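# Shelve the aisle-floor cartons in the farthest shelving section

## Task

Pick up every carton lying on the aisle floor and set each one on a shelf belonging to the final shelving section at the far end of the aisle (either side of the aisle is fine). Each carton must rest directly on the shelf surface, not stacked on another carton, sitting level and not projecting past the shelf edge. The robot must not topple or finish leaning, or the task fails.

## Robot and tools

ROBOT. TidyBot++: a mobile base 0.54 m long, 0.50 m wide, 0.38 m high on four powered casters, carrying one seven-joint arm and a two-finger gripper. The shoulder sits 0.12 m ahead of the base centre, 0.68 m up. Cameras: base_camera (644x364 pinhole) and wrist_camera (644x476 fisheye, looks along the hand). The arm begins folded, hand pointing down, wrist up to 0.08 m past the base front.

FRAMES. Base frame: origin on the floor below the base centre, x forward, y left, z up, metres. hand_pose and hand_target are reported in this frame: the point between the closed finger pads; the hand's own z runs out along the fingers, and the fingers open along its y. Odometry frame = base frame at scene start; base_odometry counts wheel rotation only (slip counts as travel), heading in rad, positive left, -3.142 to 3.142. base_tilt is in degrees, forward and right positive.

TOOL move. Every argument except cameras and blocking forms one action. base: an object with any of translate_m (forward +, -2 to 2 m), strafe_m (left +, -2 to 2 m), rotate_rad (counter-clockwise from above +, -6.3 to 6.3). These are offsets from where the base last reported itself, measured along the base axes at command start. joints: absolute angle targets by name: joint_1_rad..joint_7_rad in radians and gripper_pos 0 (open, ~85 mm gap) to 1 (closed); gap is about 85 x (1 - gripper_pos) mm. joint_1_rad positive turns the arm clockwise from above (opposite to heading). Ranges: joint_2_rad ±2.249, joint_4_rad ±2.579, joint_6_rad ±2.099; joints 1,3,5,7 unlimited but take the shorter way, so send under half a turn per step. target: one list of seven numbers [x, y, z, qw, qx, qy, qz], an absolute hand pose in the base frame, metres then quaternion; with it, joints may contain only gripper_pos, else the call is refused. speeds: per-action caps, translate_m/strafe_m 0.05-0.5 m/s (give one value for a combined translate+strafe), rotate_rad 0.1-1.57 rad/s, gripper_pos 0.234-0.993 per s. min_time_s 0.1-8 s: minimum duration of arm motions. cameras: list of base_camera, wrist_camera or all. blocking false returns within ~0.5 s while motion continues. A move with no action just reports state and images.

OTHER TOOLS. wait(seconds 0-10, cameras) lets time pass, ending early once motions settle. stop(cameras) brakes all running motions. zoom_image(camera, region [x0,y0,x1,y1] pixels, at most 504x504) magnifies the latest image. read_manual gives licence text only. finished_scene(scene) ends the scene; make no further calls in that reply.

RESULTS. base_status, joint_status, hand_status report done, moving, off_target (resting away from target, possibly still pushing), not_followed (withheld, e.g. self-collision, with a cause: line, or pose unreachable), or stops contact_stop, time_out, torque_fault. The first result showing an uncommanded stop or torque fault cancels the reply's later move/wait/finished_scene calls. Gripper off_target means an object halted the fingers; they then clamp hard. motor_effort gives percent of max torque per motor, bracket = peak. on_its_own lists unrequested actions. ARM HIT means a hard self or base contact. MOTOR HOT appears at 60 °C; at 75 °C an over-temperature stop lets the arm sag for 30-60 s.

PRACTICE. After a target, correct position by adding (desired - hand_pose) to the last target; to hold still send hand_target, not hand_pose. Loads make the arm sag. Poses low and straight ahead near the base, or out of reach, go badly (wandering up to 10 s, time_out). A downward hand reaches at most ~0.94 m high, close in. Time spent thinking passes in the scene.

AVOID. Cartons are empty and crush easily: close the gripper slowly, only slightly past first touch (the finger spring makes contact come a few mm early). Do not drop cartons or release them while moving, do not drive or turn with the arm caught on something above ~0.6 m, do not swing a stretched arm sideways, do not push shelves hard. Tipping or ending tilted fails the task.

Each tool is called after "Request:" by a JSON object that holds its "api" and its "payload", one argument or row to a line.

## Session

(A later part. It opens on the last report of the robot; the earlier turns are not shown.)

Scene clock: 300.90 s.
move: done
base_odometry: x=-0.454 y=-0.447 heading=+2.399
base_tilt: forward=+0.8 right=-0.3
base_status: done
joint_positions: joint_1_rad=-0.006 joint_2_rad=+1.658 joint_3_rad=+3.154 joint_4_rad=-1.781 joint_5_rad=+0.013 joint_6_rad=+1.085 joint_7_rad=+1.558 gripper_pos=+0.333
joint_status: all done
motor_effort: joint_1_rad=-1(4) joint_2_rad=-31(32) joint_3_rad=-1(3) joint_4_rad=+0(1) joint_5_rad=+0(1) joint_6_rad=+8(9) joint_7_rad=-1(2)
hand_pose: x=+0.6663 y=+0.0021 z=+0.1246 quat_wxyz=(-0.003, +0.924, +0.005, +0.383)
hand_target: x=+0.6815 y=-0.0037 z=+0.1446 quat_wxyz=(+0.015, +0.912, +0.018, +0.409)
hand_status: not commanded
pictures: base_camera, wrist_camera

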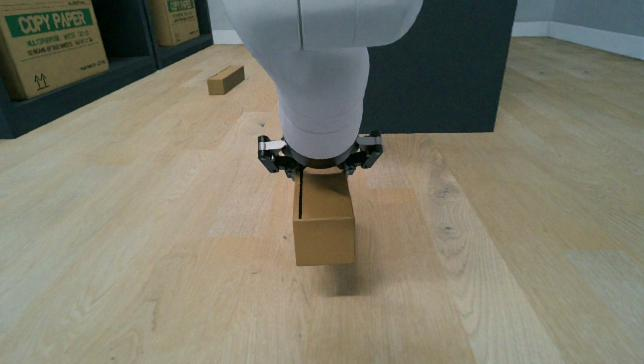

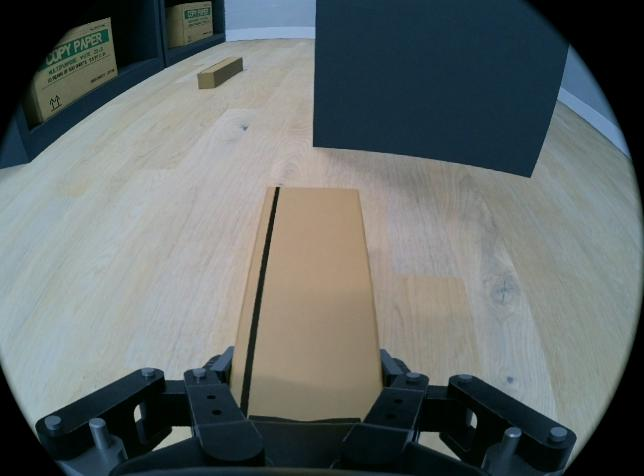

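Request:
{"api": "move", "payload": {
  "joints": {"joint_2_rad": 1.852, "joint_4_rad": -1.546, "joint_6_rad": 1.002},
  "min_time_s": 2.5,
  "cameras": ["wrist_camera"]
}}

Request:
{"api": "move", "payload": {
  "joints": {"joint_2_rad": 1.885, "joint_4_rad": -1.499, "joint_6_rad": 0.99},
  "min_time_s": 2,
  "cameras": ["all"]
}}

Scene clock: 312.10 s.
move: done
base_odometry: x=-0.454 y=-0.447 heading=+2.399
base_tilt: forward=+0.8 right=-0.3
base_status: not commanded
joint_positions: joint_1_rad=-0.006 joint_2_rad=+1.834 joint_3_rad=+3.154 joint_4_rad=-1.568 joint_5_rad=+0.013 joint_6_rad=+1.048 joint_7_rad=+1.558 gripper_pos=+0.333
joint_status: all done
motor_effort: joint_1_rad=+0(1) joint_2_rad=-31(33) joint_3_rad=-1(1) joint_4_rad=+0(1) joint_5_rad=+0(1) joint_6_rad=+7(9) joint_7_rad=-1(2)
hand_pose: x=+0.6649 y=+0.0025 z=+0.0490 quat_wxyz=(-0.003, +0.923, +0.006, +0.384)
hand_target: x=+0.6547 y=-0.0034 z=+0.0322 quat_wxyz=(+0.014, +0.931, +0.020, +0.364)
hand_status: not commanded

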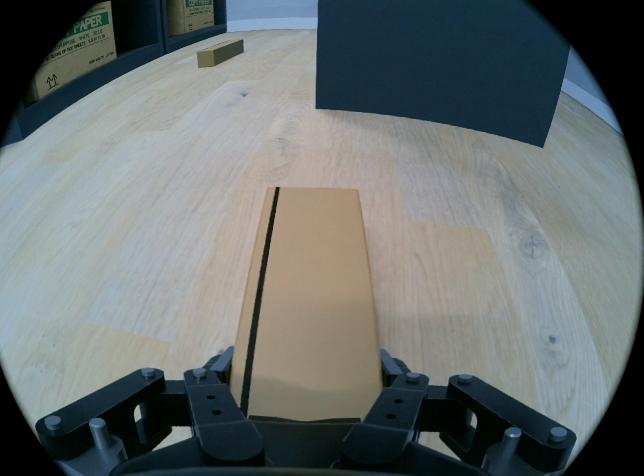

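Scene clock: 314.40 s.
move: done
base_odometry: x=-0.454 y=-0.447 heading=+2.399
base_tilt: forward=+0.8 right=-0.3
base_status: not commanded
joint_positions: joint_1_rad=-0.006 joint_2_rad=+1.863 joint_3_rad=+3.154 joint_4_rad=-1.523 joint_5_rad=+0.013 joint_6_rad=+1.037 joint_7_rad=+1.558 gripper_pos=+0.333
joint_status: all done
motor_effort: joint_1_rad=-1(1) joint_2_rad=-31(32) joint_3_rad=-1(1) joint_4_rad=+1(2) joint_5_rad=+0(1) joint_6_rad=+7(9) joint_7_rad=+0(2)
hand_pose: x=+0.6673 y=+0.0026 z=+0.0367 quat_wxyz=(-0.003, +0.923, +0.006, +0.386)
hand_target: x=+0.6554 y=-0.0032 z=+0.0182 quat_wxyz=(+0.013, +0.931, +0.020, +0.365)
hand_status: not commanded
pictures: base_camera, wrist_camera

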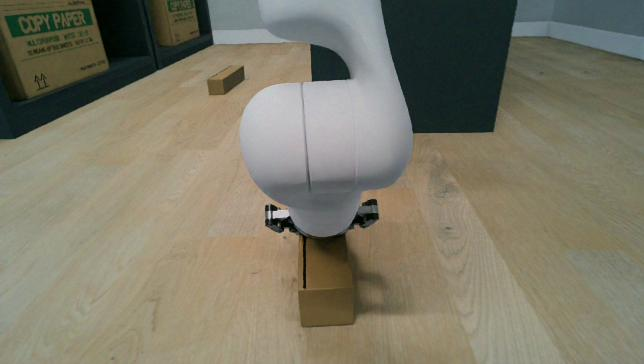

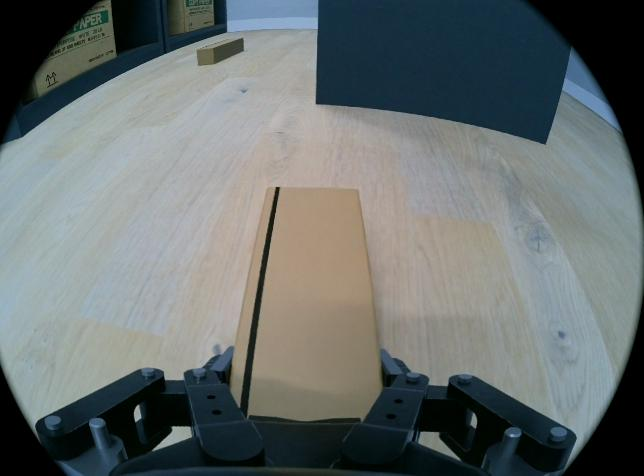

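Request:
{"api": "move", "payload": {
  "joints": {"joint_2_rad": 1.892, "joint_4_rad": -1.489, "joint_6_rad": 0.99},
  "min_time_s": 1,
  "cameras": ["wrist_camera"]
}}

Scene clock: 318.00 s.
move: done
base_odometry: x=-0.454 y=-0.447 heading=+2.399
base_tilt: forward=+0.8 right=-0.3
base_status: not commanded
joint_positions: joint_1_rad=-0.006 joint_2_rad=+1.869 joint_3_rad=+3.154 joint_4_rad=-1.514 joint_5_rad=+0.013 joint_6_rad=+1.037 joint_7_rad=+1.558 gripper_pos=+0.333
joint_status: all done
motor_effort: joint_1_rad=+1(1) joint_2_rad=-30(32) joint_3_rad=-1(1) joint_4_rad=+1(2) joint_5_rad=+0(1) joint_6_rad=+8(9) joint_7_rad=-1(1)
hand_pose: x=+0.6684 y=+0.0026 z=+0.0349 quat_wxyz=(-0.003, +0.922, +0.006, +0.387)
hand_target: x=+0.6561 y=-0.0031 z=+0.0158 quat_wxyz=(+0.013, +0.930, +0.020, +0.366)
hand_status: not commanded

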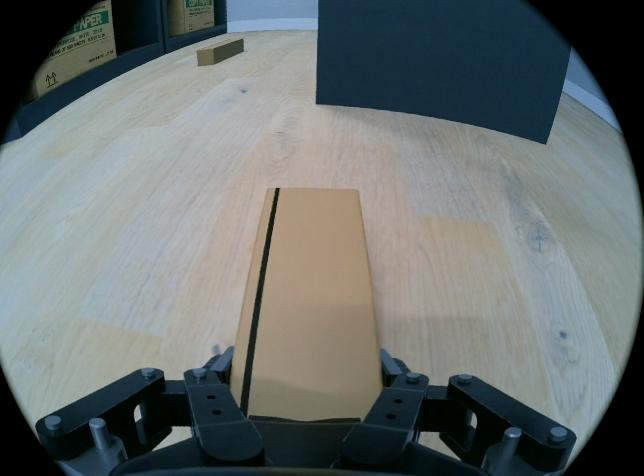

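Request:
{"api": "move", "payload": {
  "joints": {"gripper_pos": 0.0},
  "speeds": {"gripper_pos": 0.234},
  "cameras": ["wrist_camera"]
}}

Scene clock: 321.67 s.
move: done
base_odometry: x=-0.454 y=-0.447 heading=+2.399
base_tilt: forward=+0.8 right=-0.3
base_status: not commanded
joint_positions: joint_1_rad=-0.006 joint_2_rad=+1.869 joint_3_rad=+3.154 joint_4_rad=-1.512 joint_5_rad=+0.013 joint_6_rad=+1.037 joint_7_rad=+1.558 gripper_pos=+0.002
joint_status: all done
motor_effort: joint_1_rad=+0(2) joint_2_rad=-30(31) joint_3_rad=-1(1) joint_4_rad=+1(1) joint_5_rad=-1(1) joint_6_rad=+8(8) joint_7_rad=-1(1)
hand_pose: x=+0.6689 y=+0.0026 z=+0.0350 quat_wxyz=(-0.003, +0.922, +0.006, +0.388)
hand_target: x=+0.6561 y=-0.0031 z=+0.0158 quat_wxyz=(+0.013, +0.930, +0.020, +0.366)
hand_status: not commanded

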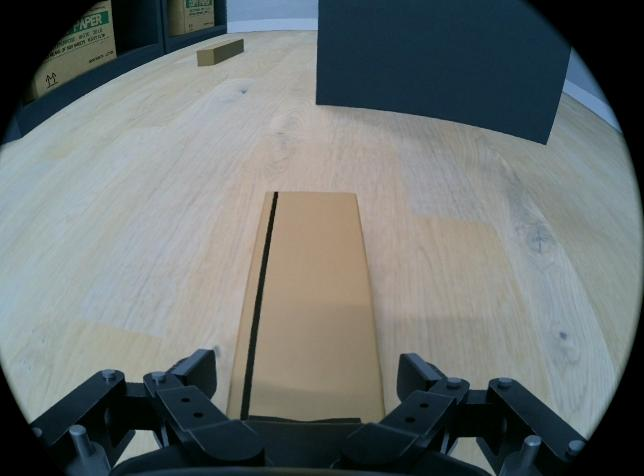

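Request:
{"api": "move", "payload": {
  "joints": {"joint_2_rad": 1.639, "joint_4_rad": -1.792, "joint_6_rad": 1.132},
  "min_time_s": 2
}}

Request:
{"api": "move", "payload": {
  "base": {"strafe_m": 0.42},
  "joints": {"joint_1_rad": 0.168, "joint_2_rad": 1.50, "joint_4_rad": -1.931, "joint_6_rad": 1.127},
  "min_time_s": 1.5,
  "cameras": ["all"]
}}

Scene clock: 338.47 s.
move: done
base_odometry: x=-0.454 y=-0.447 heading=+2.399
base_tilt: forward=+0.8 right=-0.3
base_status: not commanded
joint_positions: joint_1_rad=-0.006 joint_2_rad=+1.662 joint_3_rad=+3.154 joint_4_rad=-1.771 joint_5_rad=+0.013 joint_6_rad=+1.083 joint_7_rad=+1.558 gripper_pos=+0.002
joint_status: all done
motor_effort: joint_1_rad=-1(2) joint_2_rad=-31(32) joint_3_rad=-1(1) joint_4_rad=-1(1) joint_5_rad=-1(1) joint_6_rad=+8(9) joint_7_rad=+0(1)
hand_pose: x=+0.6692 y=+0.0021 z=+0.1235 quat_wxyz=(-0.003, +0.923, +0.005, +0.386)
hand_target: x=+0.6815 y=-0.0037 z=+0.1446 quat_wxyz=(+0.015, +0.912, +0.018, +0.409)
hand_status: not commanded
pictures: none

Scene clock: 340.80 s.
move: done
base_odometry: x=-0.738 y=-0.757 heading=+2.399
base_tilt: forward=+0.8 right=-0.3
base_status: done
joint_positions: joint_1_rad=+0.160 joint_2_rad=+1.527 joint_3_rad=+3.154 joint_4_rad=-1.910 joint_5_rad=+0.013 joint_6_rad=+1.083 joint_7_rad=+1.558 gripper_pos=+0.002
joint_status: all done
motor_effort: joint_1_rad=-1(4) joint_2_rad=-30(33) joint_3_rad=-1(3) joint_4_rad=+0(2) joint_5_rad=+0(2) joint_6_rad=+8(8) joint_7_rad=+0(1)
hand_pose: x=+0.6609 y=-0.0890 z=+0.1795 quat_wxyz=(+0.030, +0.921, -0.073, +0.382)
hand_target: x=+0.6705 y=-0.1050 z=+0.2019 quat_wxyz=(+0.052, +0.911, -0.065, +0.403)
hand_status: not commanded
pictures: base_camera, wrist_camera

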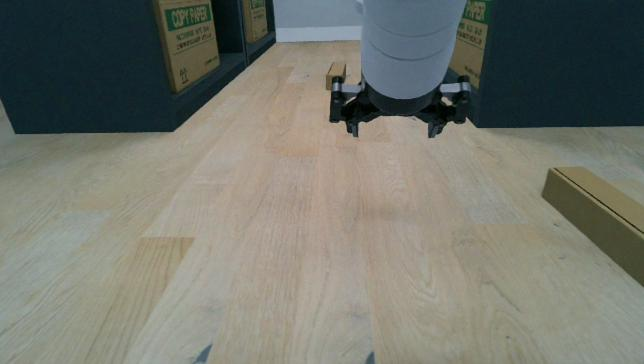

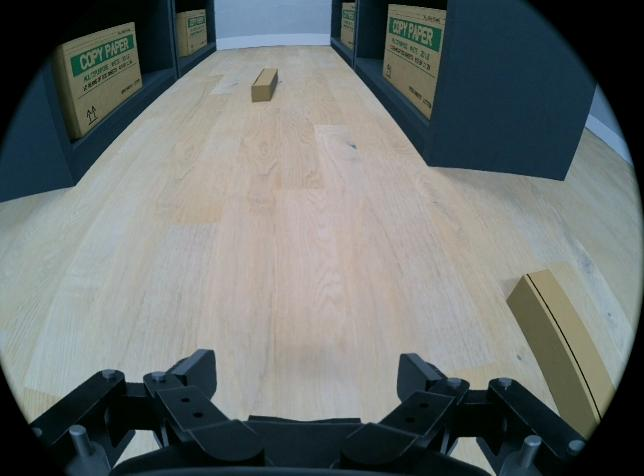

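Request:
{"api": "move", "payload": {
  "base": {"translate_m": 0.75},
  "speeds": {"translate_m": 0.4},
  "cameras": ["all"]
}}

Scene clock: 358.63 s.
move: done
base_odometry: x=-1.291 y=-0.250 heading=+2.399
base_tilt: forward=+0.8 right=-0.3
base_status: done
joint_positions: joint_1_rad=+0.162 joint_2_rad=+1.519 joint_3_rad=+3.154 joint_4_rad=-1.918 joint_5_rad=+0.013 joint_6_rad=+1.084 joint_7_rad=+1.558 gripper_pos=+0.002
joint_status: not commanded
motor_effort: joint_1_rad=+0(2) joint_2_rad=-31(32) joint_3_rad=-1(2) joint_4_rad=+0(2) joint_5_rad=+0(1) joint_6_rad=+8(8) joint_7_rad=-1(1)
hand_pose: x=+0.6614 y=-0.0899 z=+0.1835 quat_wxyz=(+0.030, +0.920, -0.073, +0.383)
hand_target: x=+0.6705 y=-0.1050 z=+0.2019 quat_wxyz=(+0.052, +0.911, -0.065, +0.403)
hand_status: not commanded
pictures: base_camera, wrist_camera

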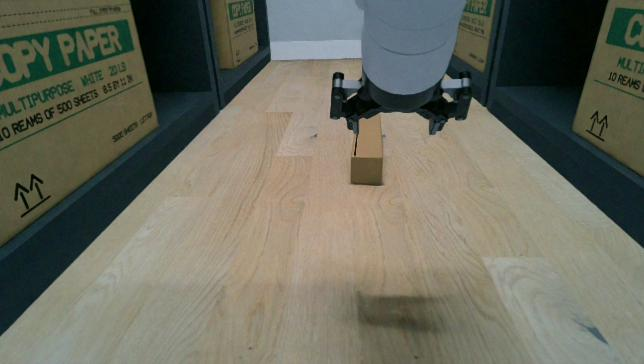

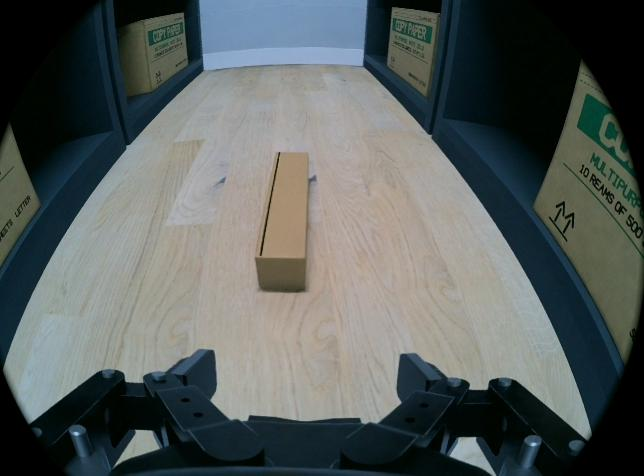

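Request:
{"api": "move", "payload": {
  "base": {"rotate_rad": -0.048},
  "joints": {"joint_1_rad": 0.094}
}}

Request:
{"api": "move", "payload": {
  "base": {"translate_m": 0.335, "strafe_m": 0.004},
  "speeds": {"translate_m": 0.3},
  "cameras": ["all"]
}}

Scene clock: 378.93 s.
move: done
base_odometry: x=-1.291 y=-0.250 heading=+2.351
base_tilt: forward=+0.8 right=-0.3
base_status: done
joint_positions: joint_1_rad=+0.101 joint_2_rad=+1.519 joint_3_rad=+3.157 joint_4_rad=-1.918 joint_5_rad=+0.013 joint_6_rad=+1.084 joint_7_rad=+1.558 gripper_pos=+0.002
joint_status: all done
motor_effort: joint_1_rad=-1(3) joint_2_rad=-31(31) joint_3_rad=-1(2) joint_4_rad=-1(1) joint_5_rad=-1(1) joint_6_rad=+8(8) joint_7_rad=+0(1)
hand_pose: x=+0.6656 y=-0.0586 z=+0.1835 quat_wxyz=(+0.020, +0.922, -0.045, +0.384)
hand_target: x=+0.6767 y=-0.0640 z=+0.2019 quat_wxyz=(+0.037, +0.913, -0.032, +0.405)
hand_status: not commanded
pictures: none

Scene clock: 380.90 s.
move: done
base_odometry: x=-1.530 y=-0.014 heading=+2.351
base_tilt: forward=+0.8 right=-0.3
base_status: done
joint_positions: joint_1_rad=+0.101 joint_2_rad=+1.516 joint_3_rad=+3.157 joint_4_rad=-1.921 joint_5_rad=+0.013 joint_6_rad=+1.085 joint_7_rad=+1.558 gripper_pos=+0.002
joint_status: not commanded
motor_effort: joint_1_rad=-1(3) joint_2_rad=-30(32) joint_3_rad=-1(2) joint_4_rad=-1(2) joint_5_rad=+0(1) joint_6_rad=+8(8) joint_7_rad=-1(1)
hand_pose: x=+0.6652 y=-0.0584 z=+0.1845 quat_wxyz=(+0.020, +0.922, -0.045, +0.384)
hand_target: x=+0.6767 y=-0.0640 z=+0.2019 quat_wxyz=(+0.037, +0.913, -0.032, +0.405)
hand_status: not commanded
pictures: base_camera, wrist_camera

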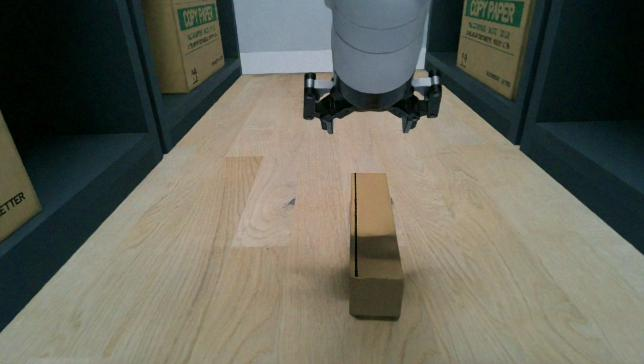

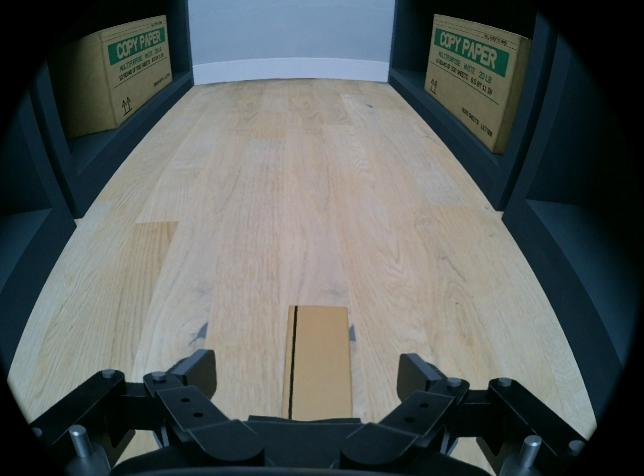

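Request:
{"api": "move", "payload": {
  "joints": {"joint_1_rad": 0.126, "joint_2_rad": 1.852, "joint_4_rad": -1.546, "joint_6_rad": 1.002},
  "min_time_s": 3,
  "cameras": ["wrist_camera"]
}}

Scene clock: 397.07 s.
move: done
base_odometry: x=-1.530 y=-0.014 heading=+2.351
base_tilt: forward=+0.9 right=-0.3
base_status: not commanded
joint_positions: joint_1_rad=+0.113 joint_2_rad=+1.833 joint_3_rad=+3.157 joint_4_rad=-1.567 joint_5_rad=+0.013 joint_6_rad=+1.050 joint_7_rad=+1.558 gripper_pos=+0.002
joint_status: all done
motor_effort: joint_1_rad=+0(2) joint_2_rad=-30(33) joint_3_rad=-1(1) joint_4_rad=+0(2) joint_5_rad=+0(1) joint_6_rad=+8(9) joint_7_rad=-1(2)
hand_pose: x=+0.6625 y=-0.0641 z=+0.0497 quat_wxyz=(+0.021, +0.922, -0.048, +0.385)
hand_target: x=+0.6491 y=-0.0776 z=+0.0322 quat_wxyz=(+0.039, +0.930, -0.045, +0.362)
hand_status: not commanded

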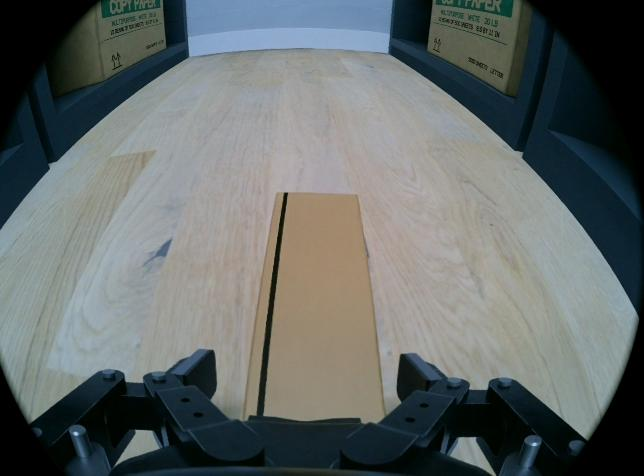

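Request:
{"api": "move", "payload": {
  "joints": {"joint_1_rad": 0.132, "joint_2_rad": 1.896, "joint_4_rad": -1.484, "joint_6_rad": 0.985},
  "min_time_s": 1.5,
  "cameras": ["wrist_camera"]
}}

Request:
{"api": "move", "payload": {
  "joints": {"gripper_pos": 0.29},
  "speeds": {"gripper_pos": 0.234},
  "cameras": ["wrist_camera"]
}}

Request:
{"api": "zoom_image", "payload": {
  "camera": "wrist_camera",
  "region": [160, 300, 460, 460]
}}

Scene clock: 403.20 s.
move: done
base_odometry: x=-1.530 y=-0.014 heading=+2.351
base_tilt: forward=+0.9 right=-0.3
base_status: not commanded
joint_positions: joint_1_rad=+0.119 joint_2_rad=+1.873 joint_3_rad=+3.157 joint_4_rad=-1.507 joint_5_rad=+0.013 joint_6_rad=+1.033 joint_7_rad=+1.558 gripper_pos=+0.002
joint_status: all done
motor_effort: joint_1_rad=+0(1) joint_2_rad=-31(32) joint_3_rad=-1(1) joint_4_rad=+1(2) joint_5_rad=-1(1) joint_6_rad=+8(8) joint_7_rad=+0(1)
hand_pose: x=+0.6647 y=-0.0674 z=+0.0331 quat_wxyz=(+0.022, +0.921, -0.050, +0.387)
hand_target: x=+0.6489 y=-0.0805 z=+0.0133 quat_wxyz=(+0.040, +0.930, -0.048, +0.363)
hand_status: not commanded

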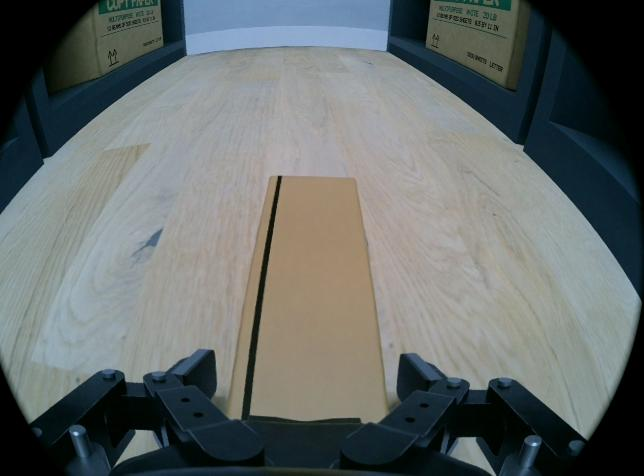

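Scene clock: 405.03 s.
move: done
base_odometry: x=-1.530 y=-0.014 heading=+2.351
base_tilt: forward=+0.9 right=-0.3
base_status: not commanded
joint_positions: joint_1_rad=+0.119 joint_2_rad=+1.873 joint_3_rad=+3.157 joint_4_rad=-1.507 joint_5_rad=+0.013 joint_6_rad=+1.033 joint_7_rad=+1.558 gripper_pos=+0.291
joint_status: all done
motor_effort: joint_1_rad=+0(1) joint_2_rad=-30(31) joint_3_rad=-1(1) joint_4_rad=+0(1) joint_5_rad=+0(1) joint_6_rad=+8(8) joint_7_rad=-1(1)
hand_pose: x=+0.6647 y=-0.0675 z=+0.0331 quat_wxyz=(+0.023, +0.921, -0.050, +0.387)
hand_target: x=+0.6489 y=-0.0805 z=+0.0133 quat_wxyz=(+0.040, +0.930, -0.048, +0.363)
hand_status: not commanded

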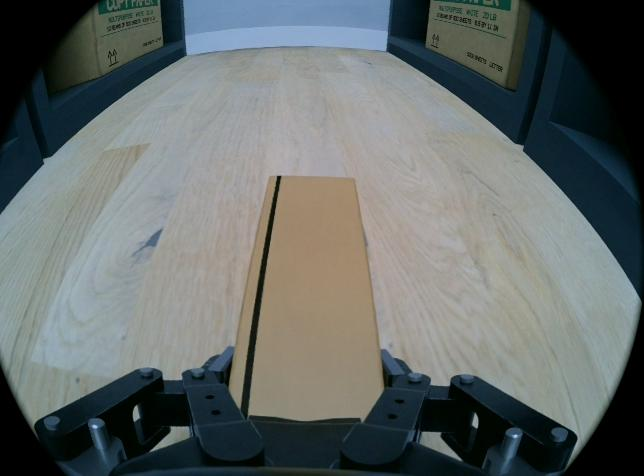

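Scaled by 1.680.

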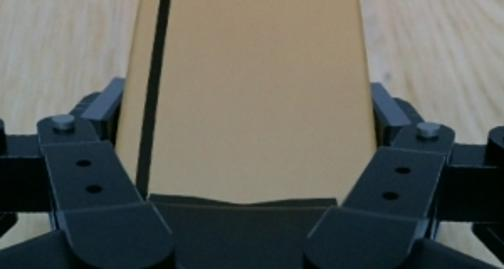

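Request:
{"api": "move", "payload": {
  "joints": {"gripper_pos": 0.325},
  "speeds": {"gripper_pos": 0.234}
}}

Request:
{"api": "move", "payload": {
  "joints": {"joint_1_rad": 0.132, "joint_2_rad": 1.639, "joint_3_rad": 3.159, "joint_4_rad": -1.792, "joint_5_rad": -0.013, "joint_6_rad": 1.132, "joint_7_rad": 1.60},
  "min_time_s": 2.5,
  "cameras": ["all"]
}}

Scene clock: 451.10 s.
move: done
base_odometry: x=-1.530 y=-0.014 heading=+2.351
base_tilt: forward=+0.8 right=-0.3
base_status: not commanded
joint_positions: joint_1_rad=+0.119 joint_2_rad=+1.873 joint_3_rad=+3.157 joint_4_rad=-1.507 joint_5_rad=+0.013 joint_6_rad=+1.033 joint_7_rad=+1.558 gripper_pos=+0.323
joint_status: all done
motor_effort: joint_1_rad=+0(1) joint_2_rad=-30(30) joint_3_rad=-1(1) joint_4_rad=+1(1) joint_5_rad=+0(1) joint_6_rad=+6(8) joint_7_rad=+0(1)
hand_pose: x=+0.6647 y=-0.0676 z=+0.0331 quat_wxyz=(+0.023, +0.921, -0.051, +0.387)
hand_target: x=+0.6489 y=-0.0805 z=+0.0133 quat_wxyz=(+0.040, +0.930, -0.048, +0.363)
hand_status: not commanded
pictures: none

Scene clock: 453.90 s.
move: done
base_odometry: x=-1.530 y=-0.014 heading=+2.351
base_tilt: forward=+0.8 right=-0.3
base_status: not commanded
joint_positions: joint_1_rad=+0.119 joint_2_rad=+1.666 joint_3_rad=+3.157 joint_4_rad=-1.771 joint_5_rad=+0.013 joint_6_rad=+1.081 joint_7_rad=+1.558 gripper_pos=+0.323
joint_status: all done
motor_effort: joint_1_rad=-1(1) joint_2_rad=-31(32) joint_3_rad=-1(2) joint_4_rad=+0(1) joint_5_rad=-1(2) joint_6_rad=+8(9) joint_7_rad=-1(2)
hand_pose: x=+0.6624 y=-0.0680 z=+0.1208 quat_wxyz=(+0.023, +0.922, -0.052, +0.382)
hand_target: x=+0.6750 y=-0.0849 z=+0.1446 quat_wxyz=(+0.045, +0.911, -0.048, +0.407)
hand_status: not commanded
pictures: base_camera, wrist_camera

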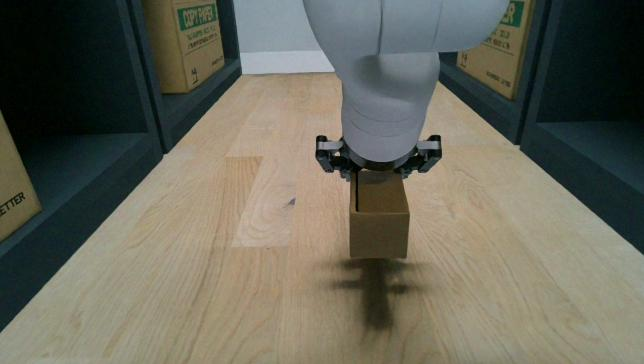

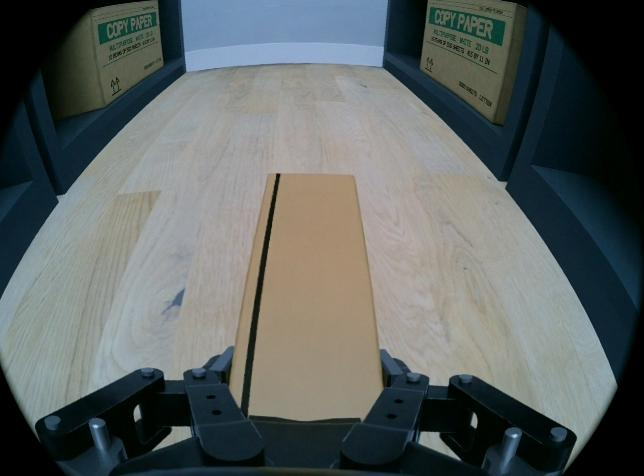

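Request:
{"api": "move", "payload": {
  "joints": {"joint_2_rad": -0.131, "joint_4_rad": -2.484, "joint_6_rad": -0.043},
  "min_time_s": 4,
  "cameras": ["all"]
}}

Scene clock: 461.60 s.
move: done
base_odometry: x=-1.530 y=-0.014 heading=+2.351
base_tilt: forward=+0.8 right=-0.3
base_status: not commanded
joint_positions: joint_1_rad=+0.119 joint_2_rad=-0.117 joint_3_rad=+3.157 joint_4_rad=-2.455 joint_5_rad=+0.013 joint_6_rad=+0.006 joint_7_rad=+1.558 gripper_pos=+0.323
joint_status: all done
motor_effort: joint_1_rad=-1(2) joint_2_rad=-10(35) joint_3_rad=+0(1) joint_4_rad=+15(15) joint_5_rad=+0(1) joint_6_rad=+8(10) joint_7_rad=+0(1)
hand_pose: x=+0.5183 y=-0.0527 z=+0.6668 quat_wxyz=(+0.026, +0.917, -0.062, +0.393)
hand_target: x=+0.4944 y=-0.0548 z=+0.6487 quat_wxyz=(+0.029, +0.929, -0.062, +0.363)
hand_status: not commanded
pictures: base_camera, wrist_camera

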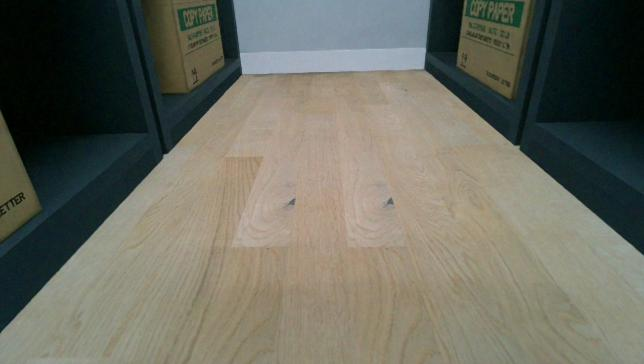

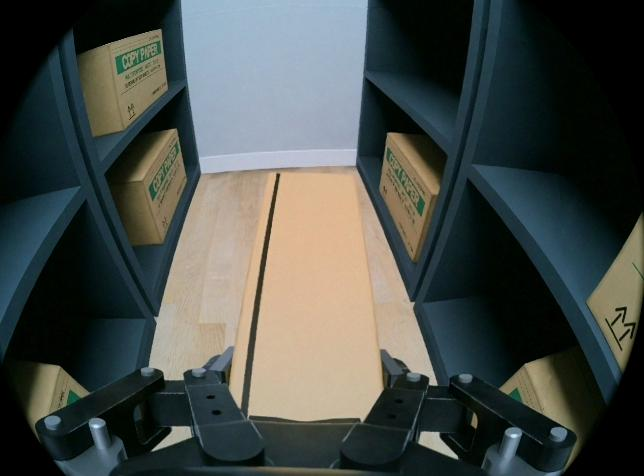

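Request:
{"api": "move", "payload": {
  "base": {"translate_m": 1.05},
  "speeds": {"translate_m": 0.3},
  "cameras": ["all"]
}}

Scene clock: 485.37 s.
move: done
base_odometry: x=-2.269 y=+0.732 heading=+2.350
base_tilt: forward=+0.8 right=-0.3
base_status: done
joint_positions: joint_1_rad=+0.121 joint_2_rad=-0.124 joint_3_rad=+3.157 joint_4_rad=-2.461 joint_5_rad=+0.013 joint_6_rad=-0.001 joint_7_rad=+1.558 gripper_pos=+0.323
joint_status: not commanded
motor_effort: joint_1_rad=+0(2) joint_2_rad=-10(11) joint_3_rad=+0(1) joint_4_rad=+14(16) joint_5_rad=+0(1) joint_6_rad=+8(9) joint_7_rad=-1(1)
hand_pose: x=+0.5142 y=-0.0527 z=+0.6653 quat_wxyz=(+0.026, +0.918, -0.063, +0.390)
hand_target: x=+0.4944 y=-0.0548 z=+0.6487 quat_wxyz=(+0.029, +0.929, -0.062, +0.363)
hand_status: not commanded
pictures: base_camera, wrist_camera

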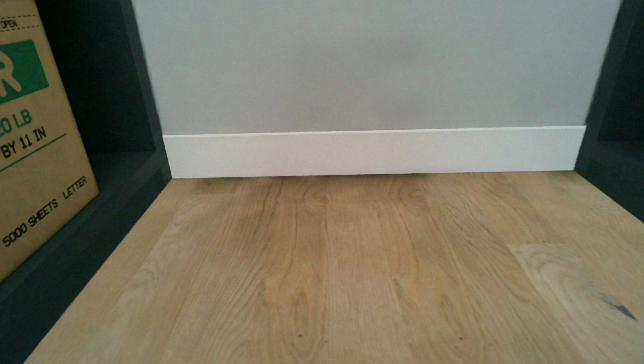

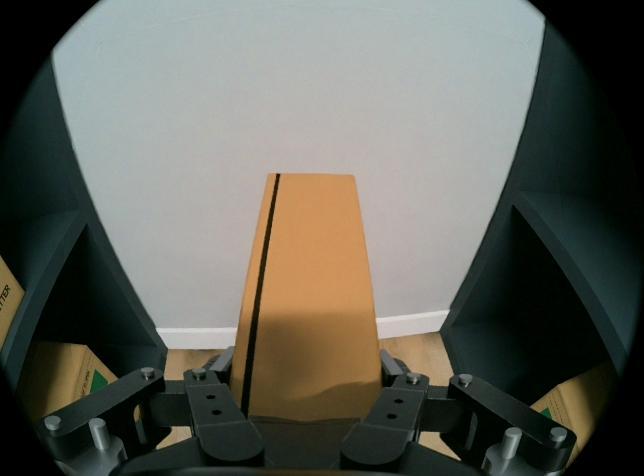

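Request:
{"api": "move", "payload": {
  "base": {"strafe_m": -0.05},
  "speeds": {"strafe_m": 0.1}
}}

Request:
{"api": "move", "payload": {
  "base": {"rotate_rad": -0.03},
  "joints": {"joint_1_rad": 0.80},
  "min_time_s": 2.5,
  "cameras": ["all"]
}}

Scene clock: 501.00 s.
move: done
base_odometry: x=-2.233 y=+0.768 heading=+2.350
base_tilt: forward=+0.8 right=-0.3
base_status: done
joint_positions: joint_1_rad=+0.124 joint_2_rad=-0.124 joint_3_rad=+3.157 joint_4_rad=-2.461 joint_5_rad=+0.013 joint_6_rad=-0.001 joint_7_rad=+1.558 gripper_pos=+0.323
joint_status: not commanded
motor_effort: joint_1_rad=+0(2) joint_2_rad=-9(11) joint_3_rad=+0(2) joint_4_rad=+14(15) joint_5_rad=+0(1) joint_6_rad=+8(9) joint_7_rad=-1(1)
hand_pose: x=+0.5140 y=-0.0543 z=+0.6653 quat_wxyz=(+0.027, +0.918, -0.065, +0.390)
hand_target: x=+0.4944 y=-0.0548 z=+0.6487 quat_wxyz=(+0.029, +0.929, -0.062, +0.363)
hand_status: not commanded
pictures: none

Scene clock: 503.80 s.
move: done
base_odometry: x=-2.233 y=+0.768 heading=+2.321
base_tilt: forward=+0.8 right=-0.3
base_status: done
joint_positions: joint_1_rad=+0.789 joint_2_rad=-0.124 joint_3_rad=+3.157 joint_4_rad=-2.461 joint_5_rad=+0.013 joint_6_rad=-0.001 joint_7_rad=+1.558 gripper_pos=+0.323
joint_status: all done
motor_effort: joint_1_rad=+0(2) joint_2_rad=-10(11) joint_3_rad=+0(1) joint_4_rad=+15(15) joint_5_rad=+0(1) joint_6_rad=+8(9) joint_7_rad=+0(1)
hand_pose: x=+0.3963 y=-0.2864 z=+0.6653 quat_wxyz=(+0.152, +0.847, -0.361, +0.360)
hand_target: x=+0.3798 y=-0.2756 z=+0.6487 quat_wxyz=(+0.146, +0.857, -0.363, +0.334)
hand_status: not commanded
pictures: base_camera, wrist_camera

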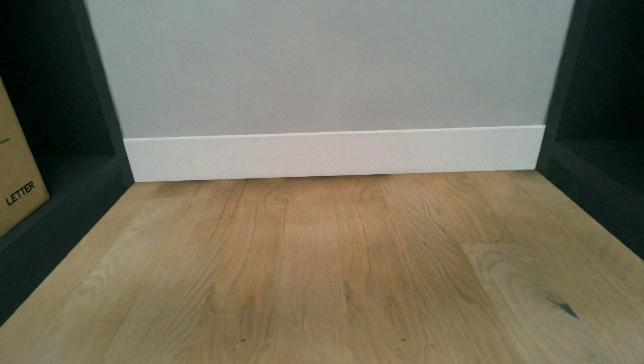

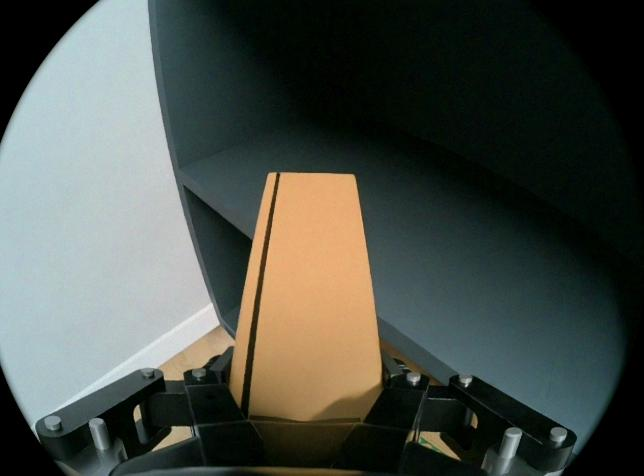

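Request:
{"api": "move", "payload": {
  "base": {"translate_m": 0.22},
  "speeds": {"translate_m": 0.2},
  "cameras": ["all"]
}}

Request:
{"api": "move", "payload": {
  "joints": {"joint_1_rad": 1.58},
  "min_time_s": 3,
  "cameras": ["all"]
}}

Scene clock: 510.53 s.
move: done
base_odometry: x=-2.383 y=+0.929 heading=+2.321
base_tilt: forward=+0.8 right=-0.3
base_status: done
joint_positions: joint_1_rad=+0.791 joint_2_rad=-0.125 joint_3_rad=+3.157 joint_4_rad=-2.462 joint_5_rad=+0.013 joint_6_rad=-0.001 joint_7_rad=+1.558 gripper_pos=+0.323
joint_status: not commanded
motor_effort: joint_1_rad=-1(1) joint_2_rad=-9(11) joint_3_rad=-1(1) joint_4_rad=+14(15) joint_5_rad=+0(1) joint_6_rad=+8(9) joint_7_rad=-1(1)
hand_pose: x=+0.3957 y=-0.2868 z=+0.6655 quat_wxyz=(+0.153, +0.846, -0.362, +0.360)
hand_target: x=+0.3798 y=-0.2756 z=+0.6487 quat_wxyz=(+0.146, +0.857, -0.363, +0.334)
hand_status: not commanded
pictures: base_camera, wrist_camera

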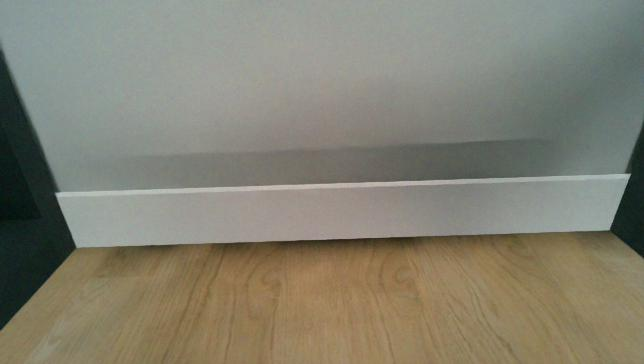

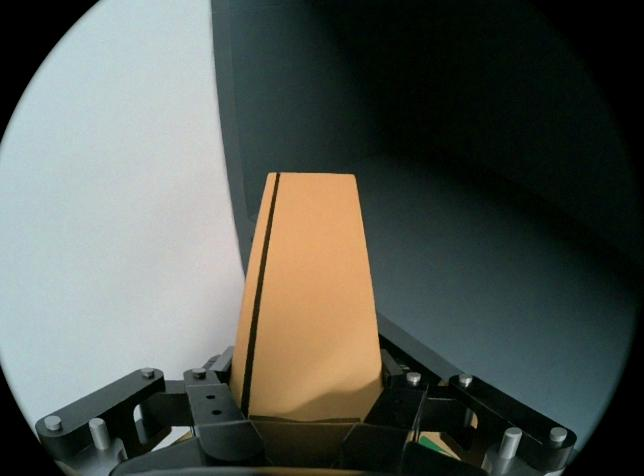

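Scene clock: 513.83 s.
move: done
base_odometry: x=-2.383 y=+0.929 heading=+2.321
base_tilt: forward=+0.8 right=-0.3
base_status: not commanded
joint_positions: joint_1_rad=+1.570 joint_2_rad=-0.125 joint_3_rad=+3.157 joint_4_rad=-2.462 joint_5_rad=+0.013 joint_6_rad=-0.001 joint_7_rad=+1.558 gripper_pos=+0.323
joint_status: all done
motor_effort: joint_1_rad=+0(1) joint_2_rad=-9(10) joint_3_rad=+0(1) joint_4_rad=+14(15) joint_5_rad=+0(1) joint_6_rad=+8(9) joint_7_rad=+0(1)
hand_pose: x=+0.1147 y=-0.3984 z=+0.6655 quat_wxyz=(+0.278, +0.646, -0.656, +0.275)
hand_target: x=+0.1105 y=-0.3793 z=+0.6487 quat_wxyz=(+0.262, +0.655, -0.662, +0.253)
hand_status: not commanded
pictures: base_camera, wrist_camera

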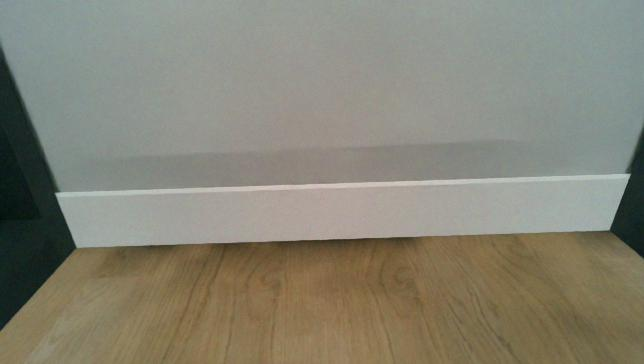

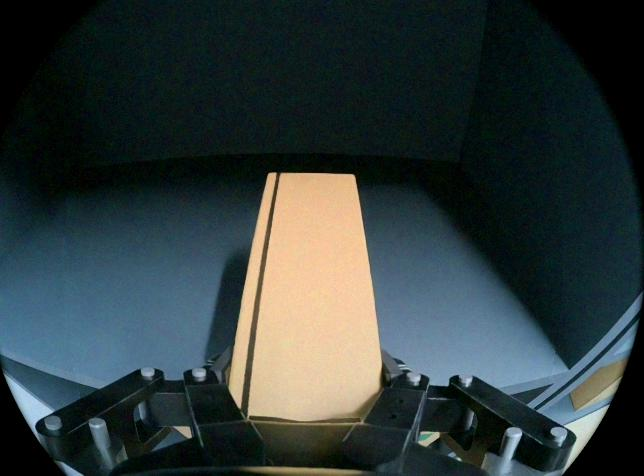

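Request:
{"api": "move", "payload": {
  "base": {"translate_m": 0.2},
  "speeds": {"translate_m": 0.15}
}}

Request:
{"api": "move", "payload": {
  "joints": {"joint_2_rad": 0.465, "joint_4_rad": -1.996, "joint_6_rad": 0.162},
  "min_time_s": 3,
  "cameras": ["all"]
}}

Scene clock: 534.07 s.
move: done
base_odometry: x=-2.520 y=+1.076 heading=+2.321
base_tilt: forward=+0.8 right=-0.3
base_status: done
joint_positions: joint_1_rad=+1.574 joint_2_rad=-0.125 joint_3_rad=+3.157 joint_4_rad=-2.462 joint_5_rad=+0.013 joint_6_rad=-0.001 joint_7_rad=+1.558 gripper_pos=+0.323
joint_status: not commanded
motor_effort: joint_1_rad=-1(2) joint_2_rad=-9(11) joint_3_rad=+0(2) joint_4_rad=+14(15) joint_5_rad=+0(1) joint_6_rad=+8(9) joint_7_rad=+0(2)
hand_pose: x=+0.1128 y=-0.3984 z=+0.6655 quat_wxyz=(+0.279, +0.644, -0.657, +0.275)
hand_target: x=+0.1105 y=-0.3793 z=+0.6487 quat_wxyz=(+0.262, +0.655, -0.662, +0.253)
hand_status: not commanded
pictures: none

Scene clock: 537.40 s.
move: done
base_odometry: x=-2.520 y=+1.076 heading=+2.321
base_tilt: forward=+0.8 right=-0.3
base_status: not commanded
joint_positions: joint_1_rad=+1.574 joint_2_rad=+0.452 joint_3_rad=+3.157 joint_4_rad=-2.028 joint_5_rad=+0.013 joint_6_rad=+0.111 joint_7_rad=+1.558 gripper_pos=+0.323
joint_status: all done
motor_effort: joint_1_rad=+0(2) joint_2_rad=-26(27) joint_3_rad=-1(1) joint_4_rad=+13(15) joint_5_rad=-1(1) joint_6_rad=+8(9) joint_7_rad=+0(1)
hand_pose: x=+0.1097 y=-0.5943 z=+0.5891 quat_wxyz=(+0.270, +0.650, -0.660, +0.262)
hand_target: x=+0.1038 y=-0.6188 z=+0.6063 quat_wxyz=(+0.298, +0.643, -0.647, +0.280)
hand_status: not commanded
pictures: base_camera, wrist_camera

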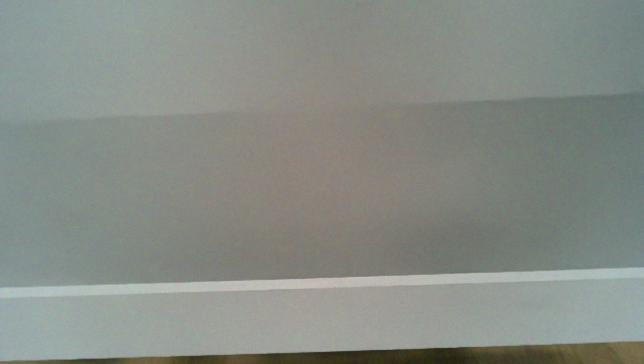

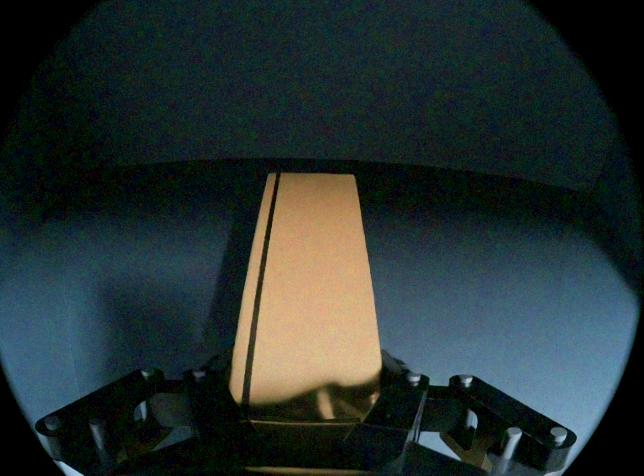

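Request:
{"api": "move", "payload": {
  "joints": {"joint_2_rad": 0.539, "joint_4_rad": -2.102, "joint_6_rad": 0.298},
  "min_time_s": 2.5,
  "cameras": ["wrist_camera"]
}}

Scene clock: 545.30 s.
move: done
base_odometry: x=-2.520 y=+1.076 heading=+2.321
base_tilt: forward=+0.8 right=-0.3
base_status: not commanded
joint_positions: joint_1_rad=+1.574 joint_2_rad=+0.512 joint_3_rad=+3.157 joint_4_rad=-2.068 joint_5_rad=+0.013 joint_6_rad=+0.252 joint_7_rad=+1.558 gripper_pos=+0.323
joint_status: all done
motor_effort: joint_1_rad=+0(2) joint_2_rad=-25(27) joint_3_rad=-1(2) joint_4_rad=+11(13) joint_5_rad=+0(1) joint_6_rad=+7(9) joint_7_rad=+0(1)
hand_pose: x=+0.1102 y=-0.5997 z=+0.5686 quat_wxyz=(+0.283, +0.645, -0.654, +0.276)
hand_target: x=+0.1037 y=-0.5898 z=+0.5499 quat_wxyz=(+0.285, +0.650, -0.653, +0.265)
hand_status: not commanded

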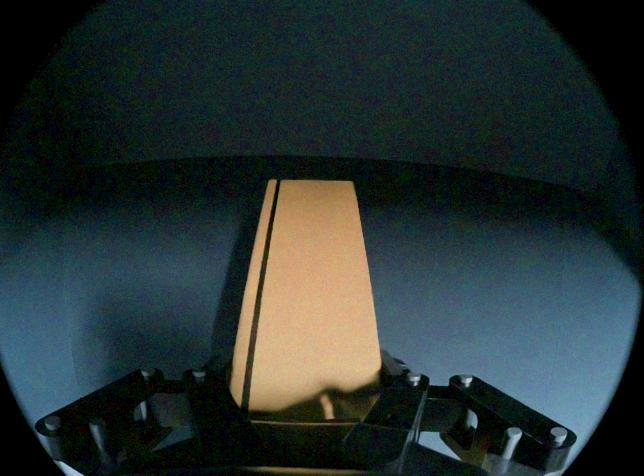

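Request:
{"api": "move", "payload": {
  "joints": {"joint_2_rad": 0.551, "joint_4_rad": -2.102, "joint_6_rad": 0.303},
  "min_time_s": 1,
  "cameras": ["wrist_camera"]
}}

Scene clock: 554.77 s.
move: done
base_odometry: x=-2.520 y=+1.076 heading=+2.321
base_tilt: forward=+0.8 right=-0.3
base_status: not commanded
joint_positions: joint_1_rad=+1.575 joint_2_rad=+0.515 joint_3_rad=+3.157 joint_4_rad=-2.069 joint_5_rad=+0.013 joint_6_rad=+0.258 joint_7_rad=+1.558 gripper_pos=+0.323
joint_status: all done
motor_effort: joint_1_rad=-1(2) joint_2_rad=-24(26) joint_3_rad=-2(2) joint_4_rad=+11(12) joint_5_rad=+0(0) joint_6_rad=+7(8) joint_7_rad=-1(1)
hand_pose: x=+0.1100 y=-0.6004 z=+0.5680 quat_wxyz=(+0.284, +0.645, -0.653, +0.277)
hand_target: x=+0.1037 y=-0.5893 z=+0.5439 quat_wxyz=(+0.282, +0.651, -0.654, +0.263)
hand_status: not commanded

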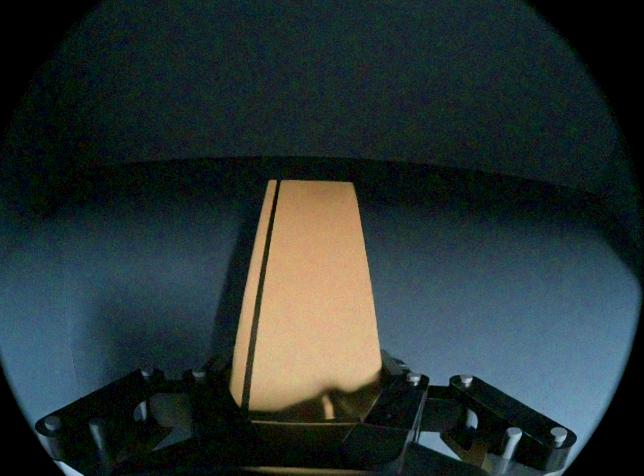

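Request:
{"api": "move", "payload": {
  "joints": {"gripper_pos": 0.1},
  "speeds": {"gripper_pos": 0.234},
  "cameras": ["wrist_camera"]
}}

Scene clock: 558.73 s.
move: done
base_odometry: x=-2.520 y=+1.076 heading=+2.321
base_tilt: forward=+0.8 right=-0.3
base_status: not commanded
joint_positions: joint_1_rad=+1.575 joint_2_rad=+0.524 joint_3_rad=+3.157 joint_4_rad=-2.070 joint_5_rad=+0.013 joint_6_rad=+0.261 joint_7_rad=+1.558 gripper_pos=+0.102
joint_status: all done
motor_effort: joint_1_rad=+0(2) joint_2_rad=-25(26) joint_3_rad=+0(2) joint_4_rad=+10(11) joint_5_rad=+0(1) joint_6_rad=+7(8) joint_7_rad=+0(2)
hand_pose: x=+0.1099 y=-0.5997 z=+0.5629 quat_wxyz=(+0.282, +0.646, -0.654, +0.275)
hand_target: x=+0.1037 y=-0.5893 z=+0.5439 quat_wxyz=(+0.282, +0.651, -0.654, +0.263)
hand_status: not commanded

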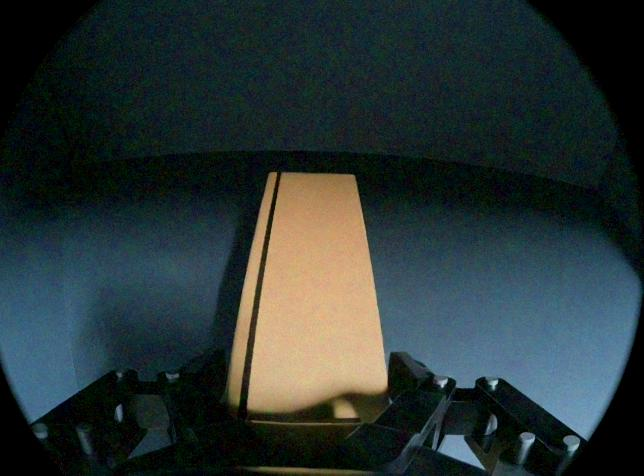

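Request:
{"api": "move", "payload": {
  "joints": {"gripper_pos": 0.0},
  "speeds": {"gripper_pos": 0.3}
}}

Request:
{"api": "move", "payload": {
  "joints": {"joint_2_rad": 0.065, "joint_4_rad": -2.209, "joint_6_rad": -0.126},
  "min_time_s": 2.5,
  "cameras": ["wrist_camera"]
}}

Request:
{"api": "move", "payload": {
  "joints": {"joint_2_rad": -0.131, "joint_4_rad": -2.484, "joint_6_rad": -0.043},
  "min_time_s": 2,
  "cameras": ["wrist_camera"]
}}

Scene clock: 567.17 s.
move: done
base_odometry: x=-2.520 y=+1.076 heading=+2.321
base_tilt: forward=+0.8 right=-0.3
base_status: not commanded
joint_positions: joint_1_rad=+1.575 joint_2_rad=+0.528 joint_3_rad=+3.157 joint_4_rad=-2.072 joint_5_rad=+0.013 joint_6_rad=+0.261 joint_7_rad=+1.558 gripper_pos=+0.002
joint_status: all done
motor_effort: joint_1_rad=+0(1) joint_2_rad=-26(26) joint_3_rad=-1(1) joint_4_rad=+11(12) joint_5_rad=+0(1) joint_6_rad=+7(8) joint_7_rad=+0(1)
hand_pose: x=+0.1100 y=-0.5983 z=+0.5598 quat_wxyz=(+0.280, +0.647, -0.655, +0.273)
hand_target: x=+0.1037 y=-0.5893 z=+0.5439 quat_wxyz=(+0.282, +0.651, -0.654, +0.263)
hand_status: not commanded
pictures: none

Scene clock: 570.00 s.
move: done
base_odometry: x=-2.520 y=+1.076 heading=+2.321
base_tilt: forward=+0.8 right=-0.3
base_status: not commanded
joint_positions: joint_1_rad=+1.575 joint_2_rad=+0.080 joint_3_rad=+3.157 joint_4_rad=-2.177 joint_5_rad=+0.013 joint_6_rad=-0.077 joint_7_rad=+1.558 gripper_pos=+0.002
joint_status: all done
motor_effort: joint_1_rad=+0(1) joint_2_rad=-17(28) joint_3_rad=+0(1) joint_4_rad=+14(15) joint_5_rad=+0(1) joint_6_rad=+8(9) joint_7_rad=+0(2)
hand_pose: x=+0.1102 y=-0.5019 z=+0.6870 quat_wxyz=(+0.281, +0.644, -0.656, +0.274)
hand_target: x=+0.1081 y=-0.4775 z=+0.6688 quat_wxyz=(+0.262, +0.656, -0.662, +0.251)
hand_status: not commanded

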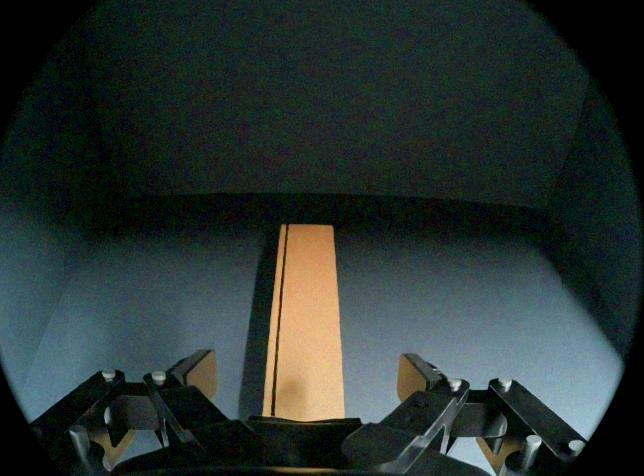

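Scene clock: 572.30 s.
move: done
base_odometry: x=-2.520 y=+1.076 heading=+2.321
base_tilt: forward=+0.8 right=-0.3
base_status: not commanded
joint_positions: joint_1_rad=+1.575 joint_2_rad=-0.115 joint_3_rad=+3.157 joint_4_rad=-2.456 joint_5_rad=+0.013 joint_6_rad=-0.077 joint_7_rad=+1.558 gripper_pos=+0.002
joint_status: all done
motor_effort: joint_1_rad=+0(1) joint_2_rad=-10(18) joint_3_rad=+0(1) joint_4_rad=+14(15) joint_5_rad=+0(1) joint_6_rad=+8(9) joint_7_rad=+0(1)
hand_pose: x=+0.1126 y=-0.3836 z=+0.6477 quat_wxyz=(+0.253, +0.655, -0.668, +0.248)
hand_target: x=+0.1105 y=-0.3793 z=+0.6487 quat_wxyz=(+0.262, +0.655, -0.662, +0.253)
hand_status: not commanded

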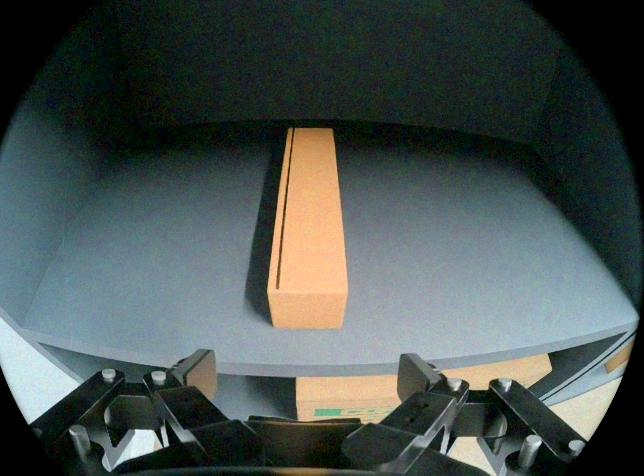

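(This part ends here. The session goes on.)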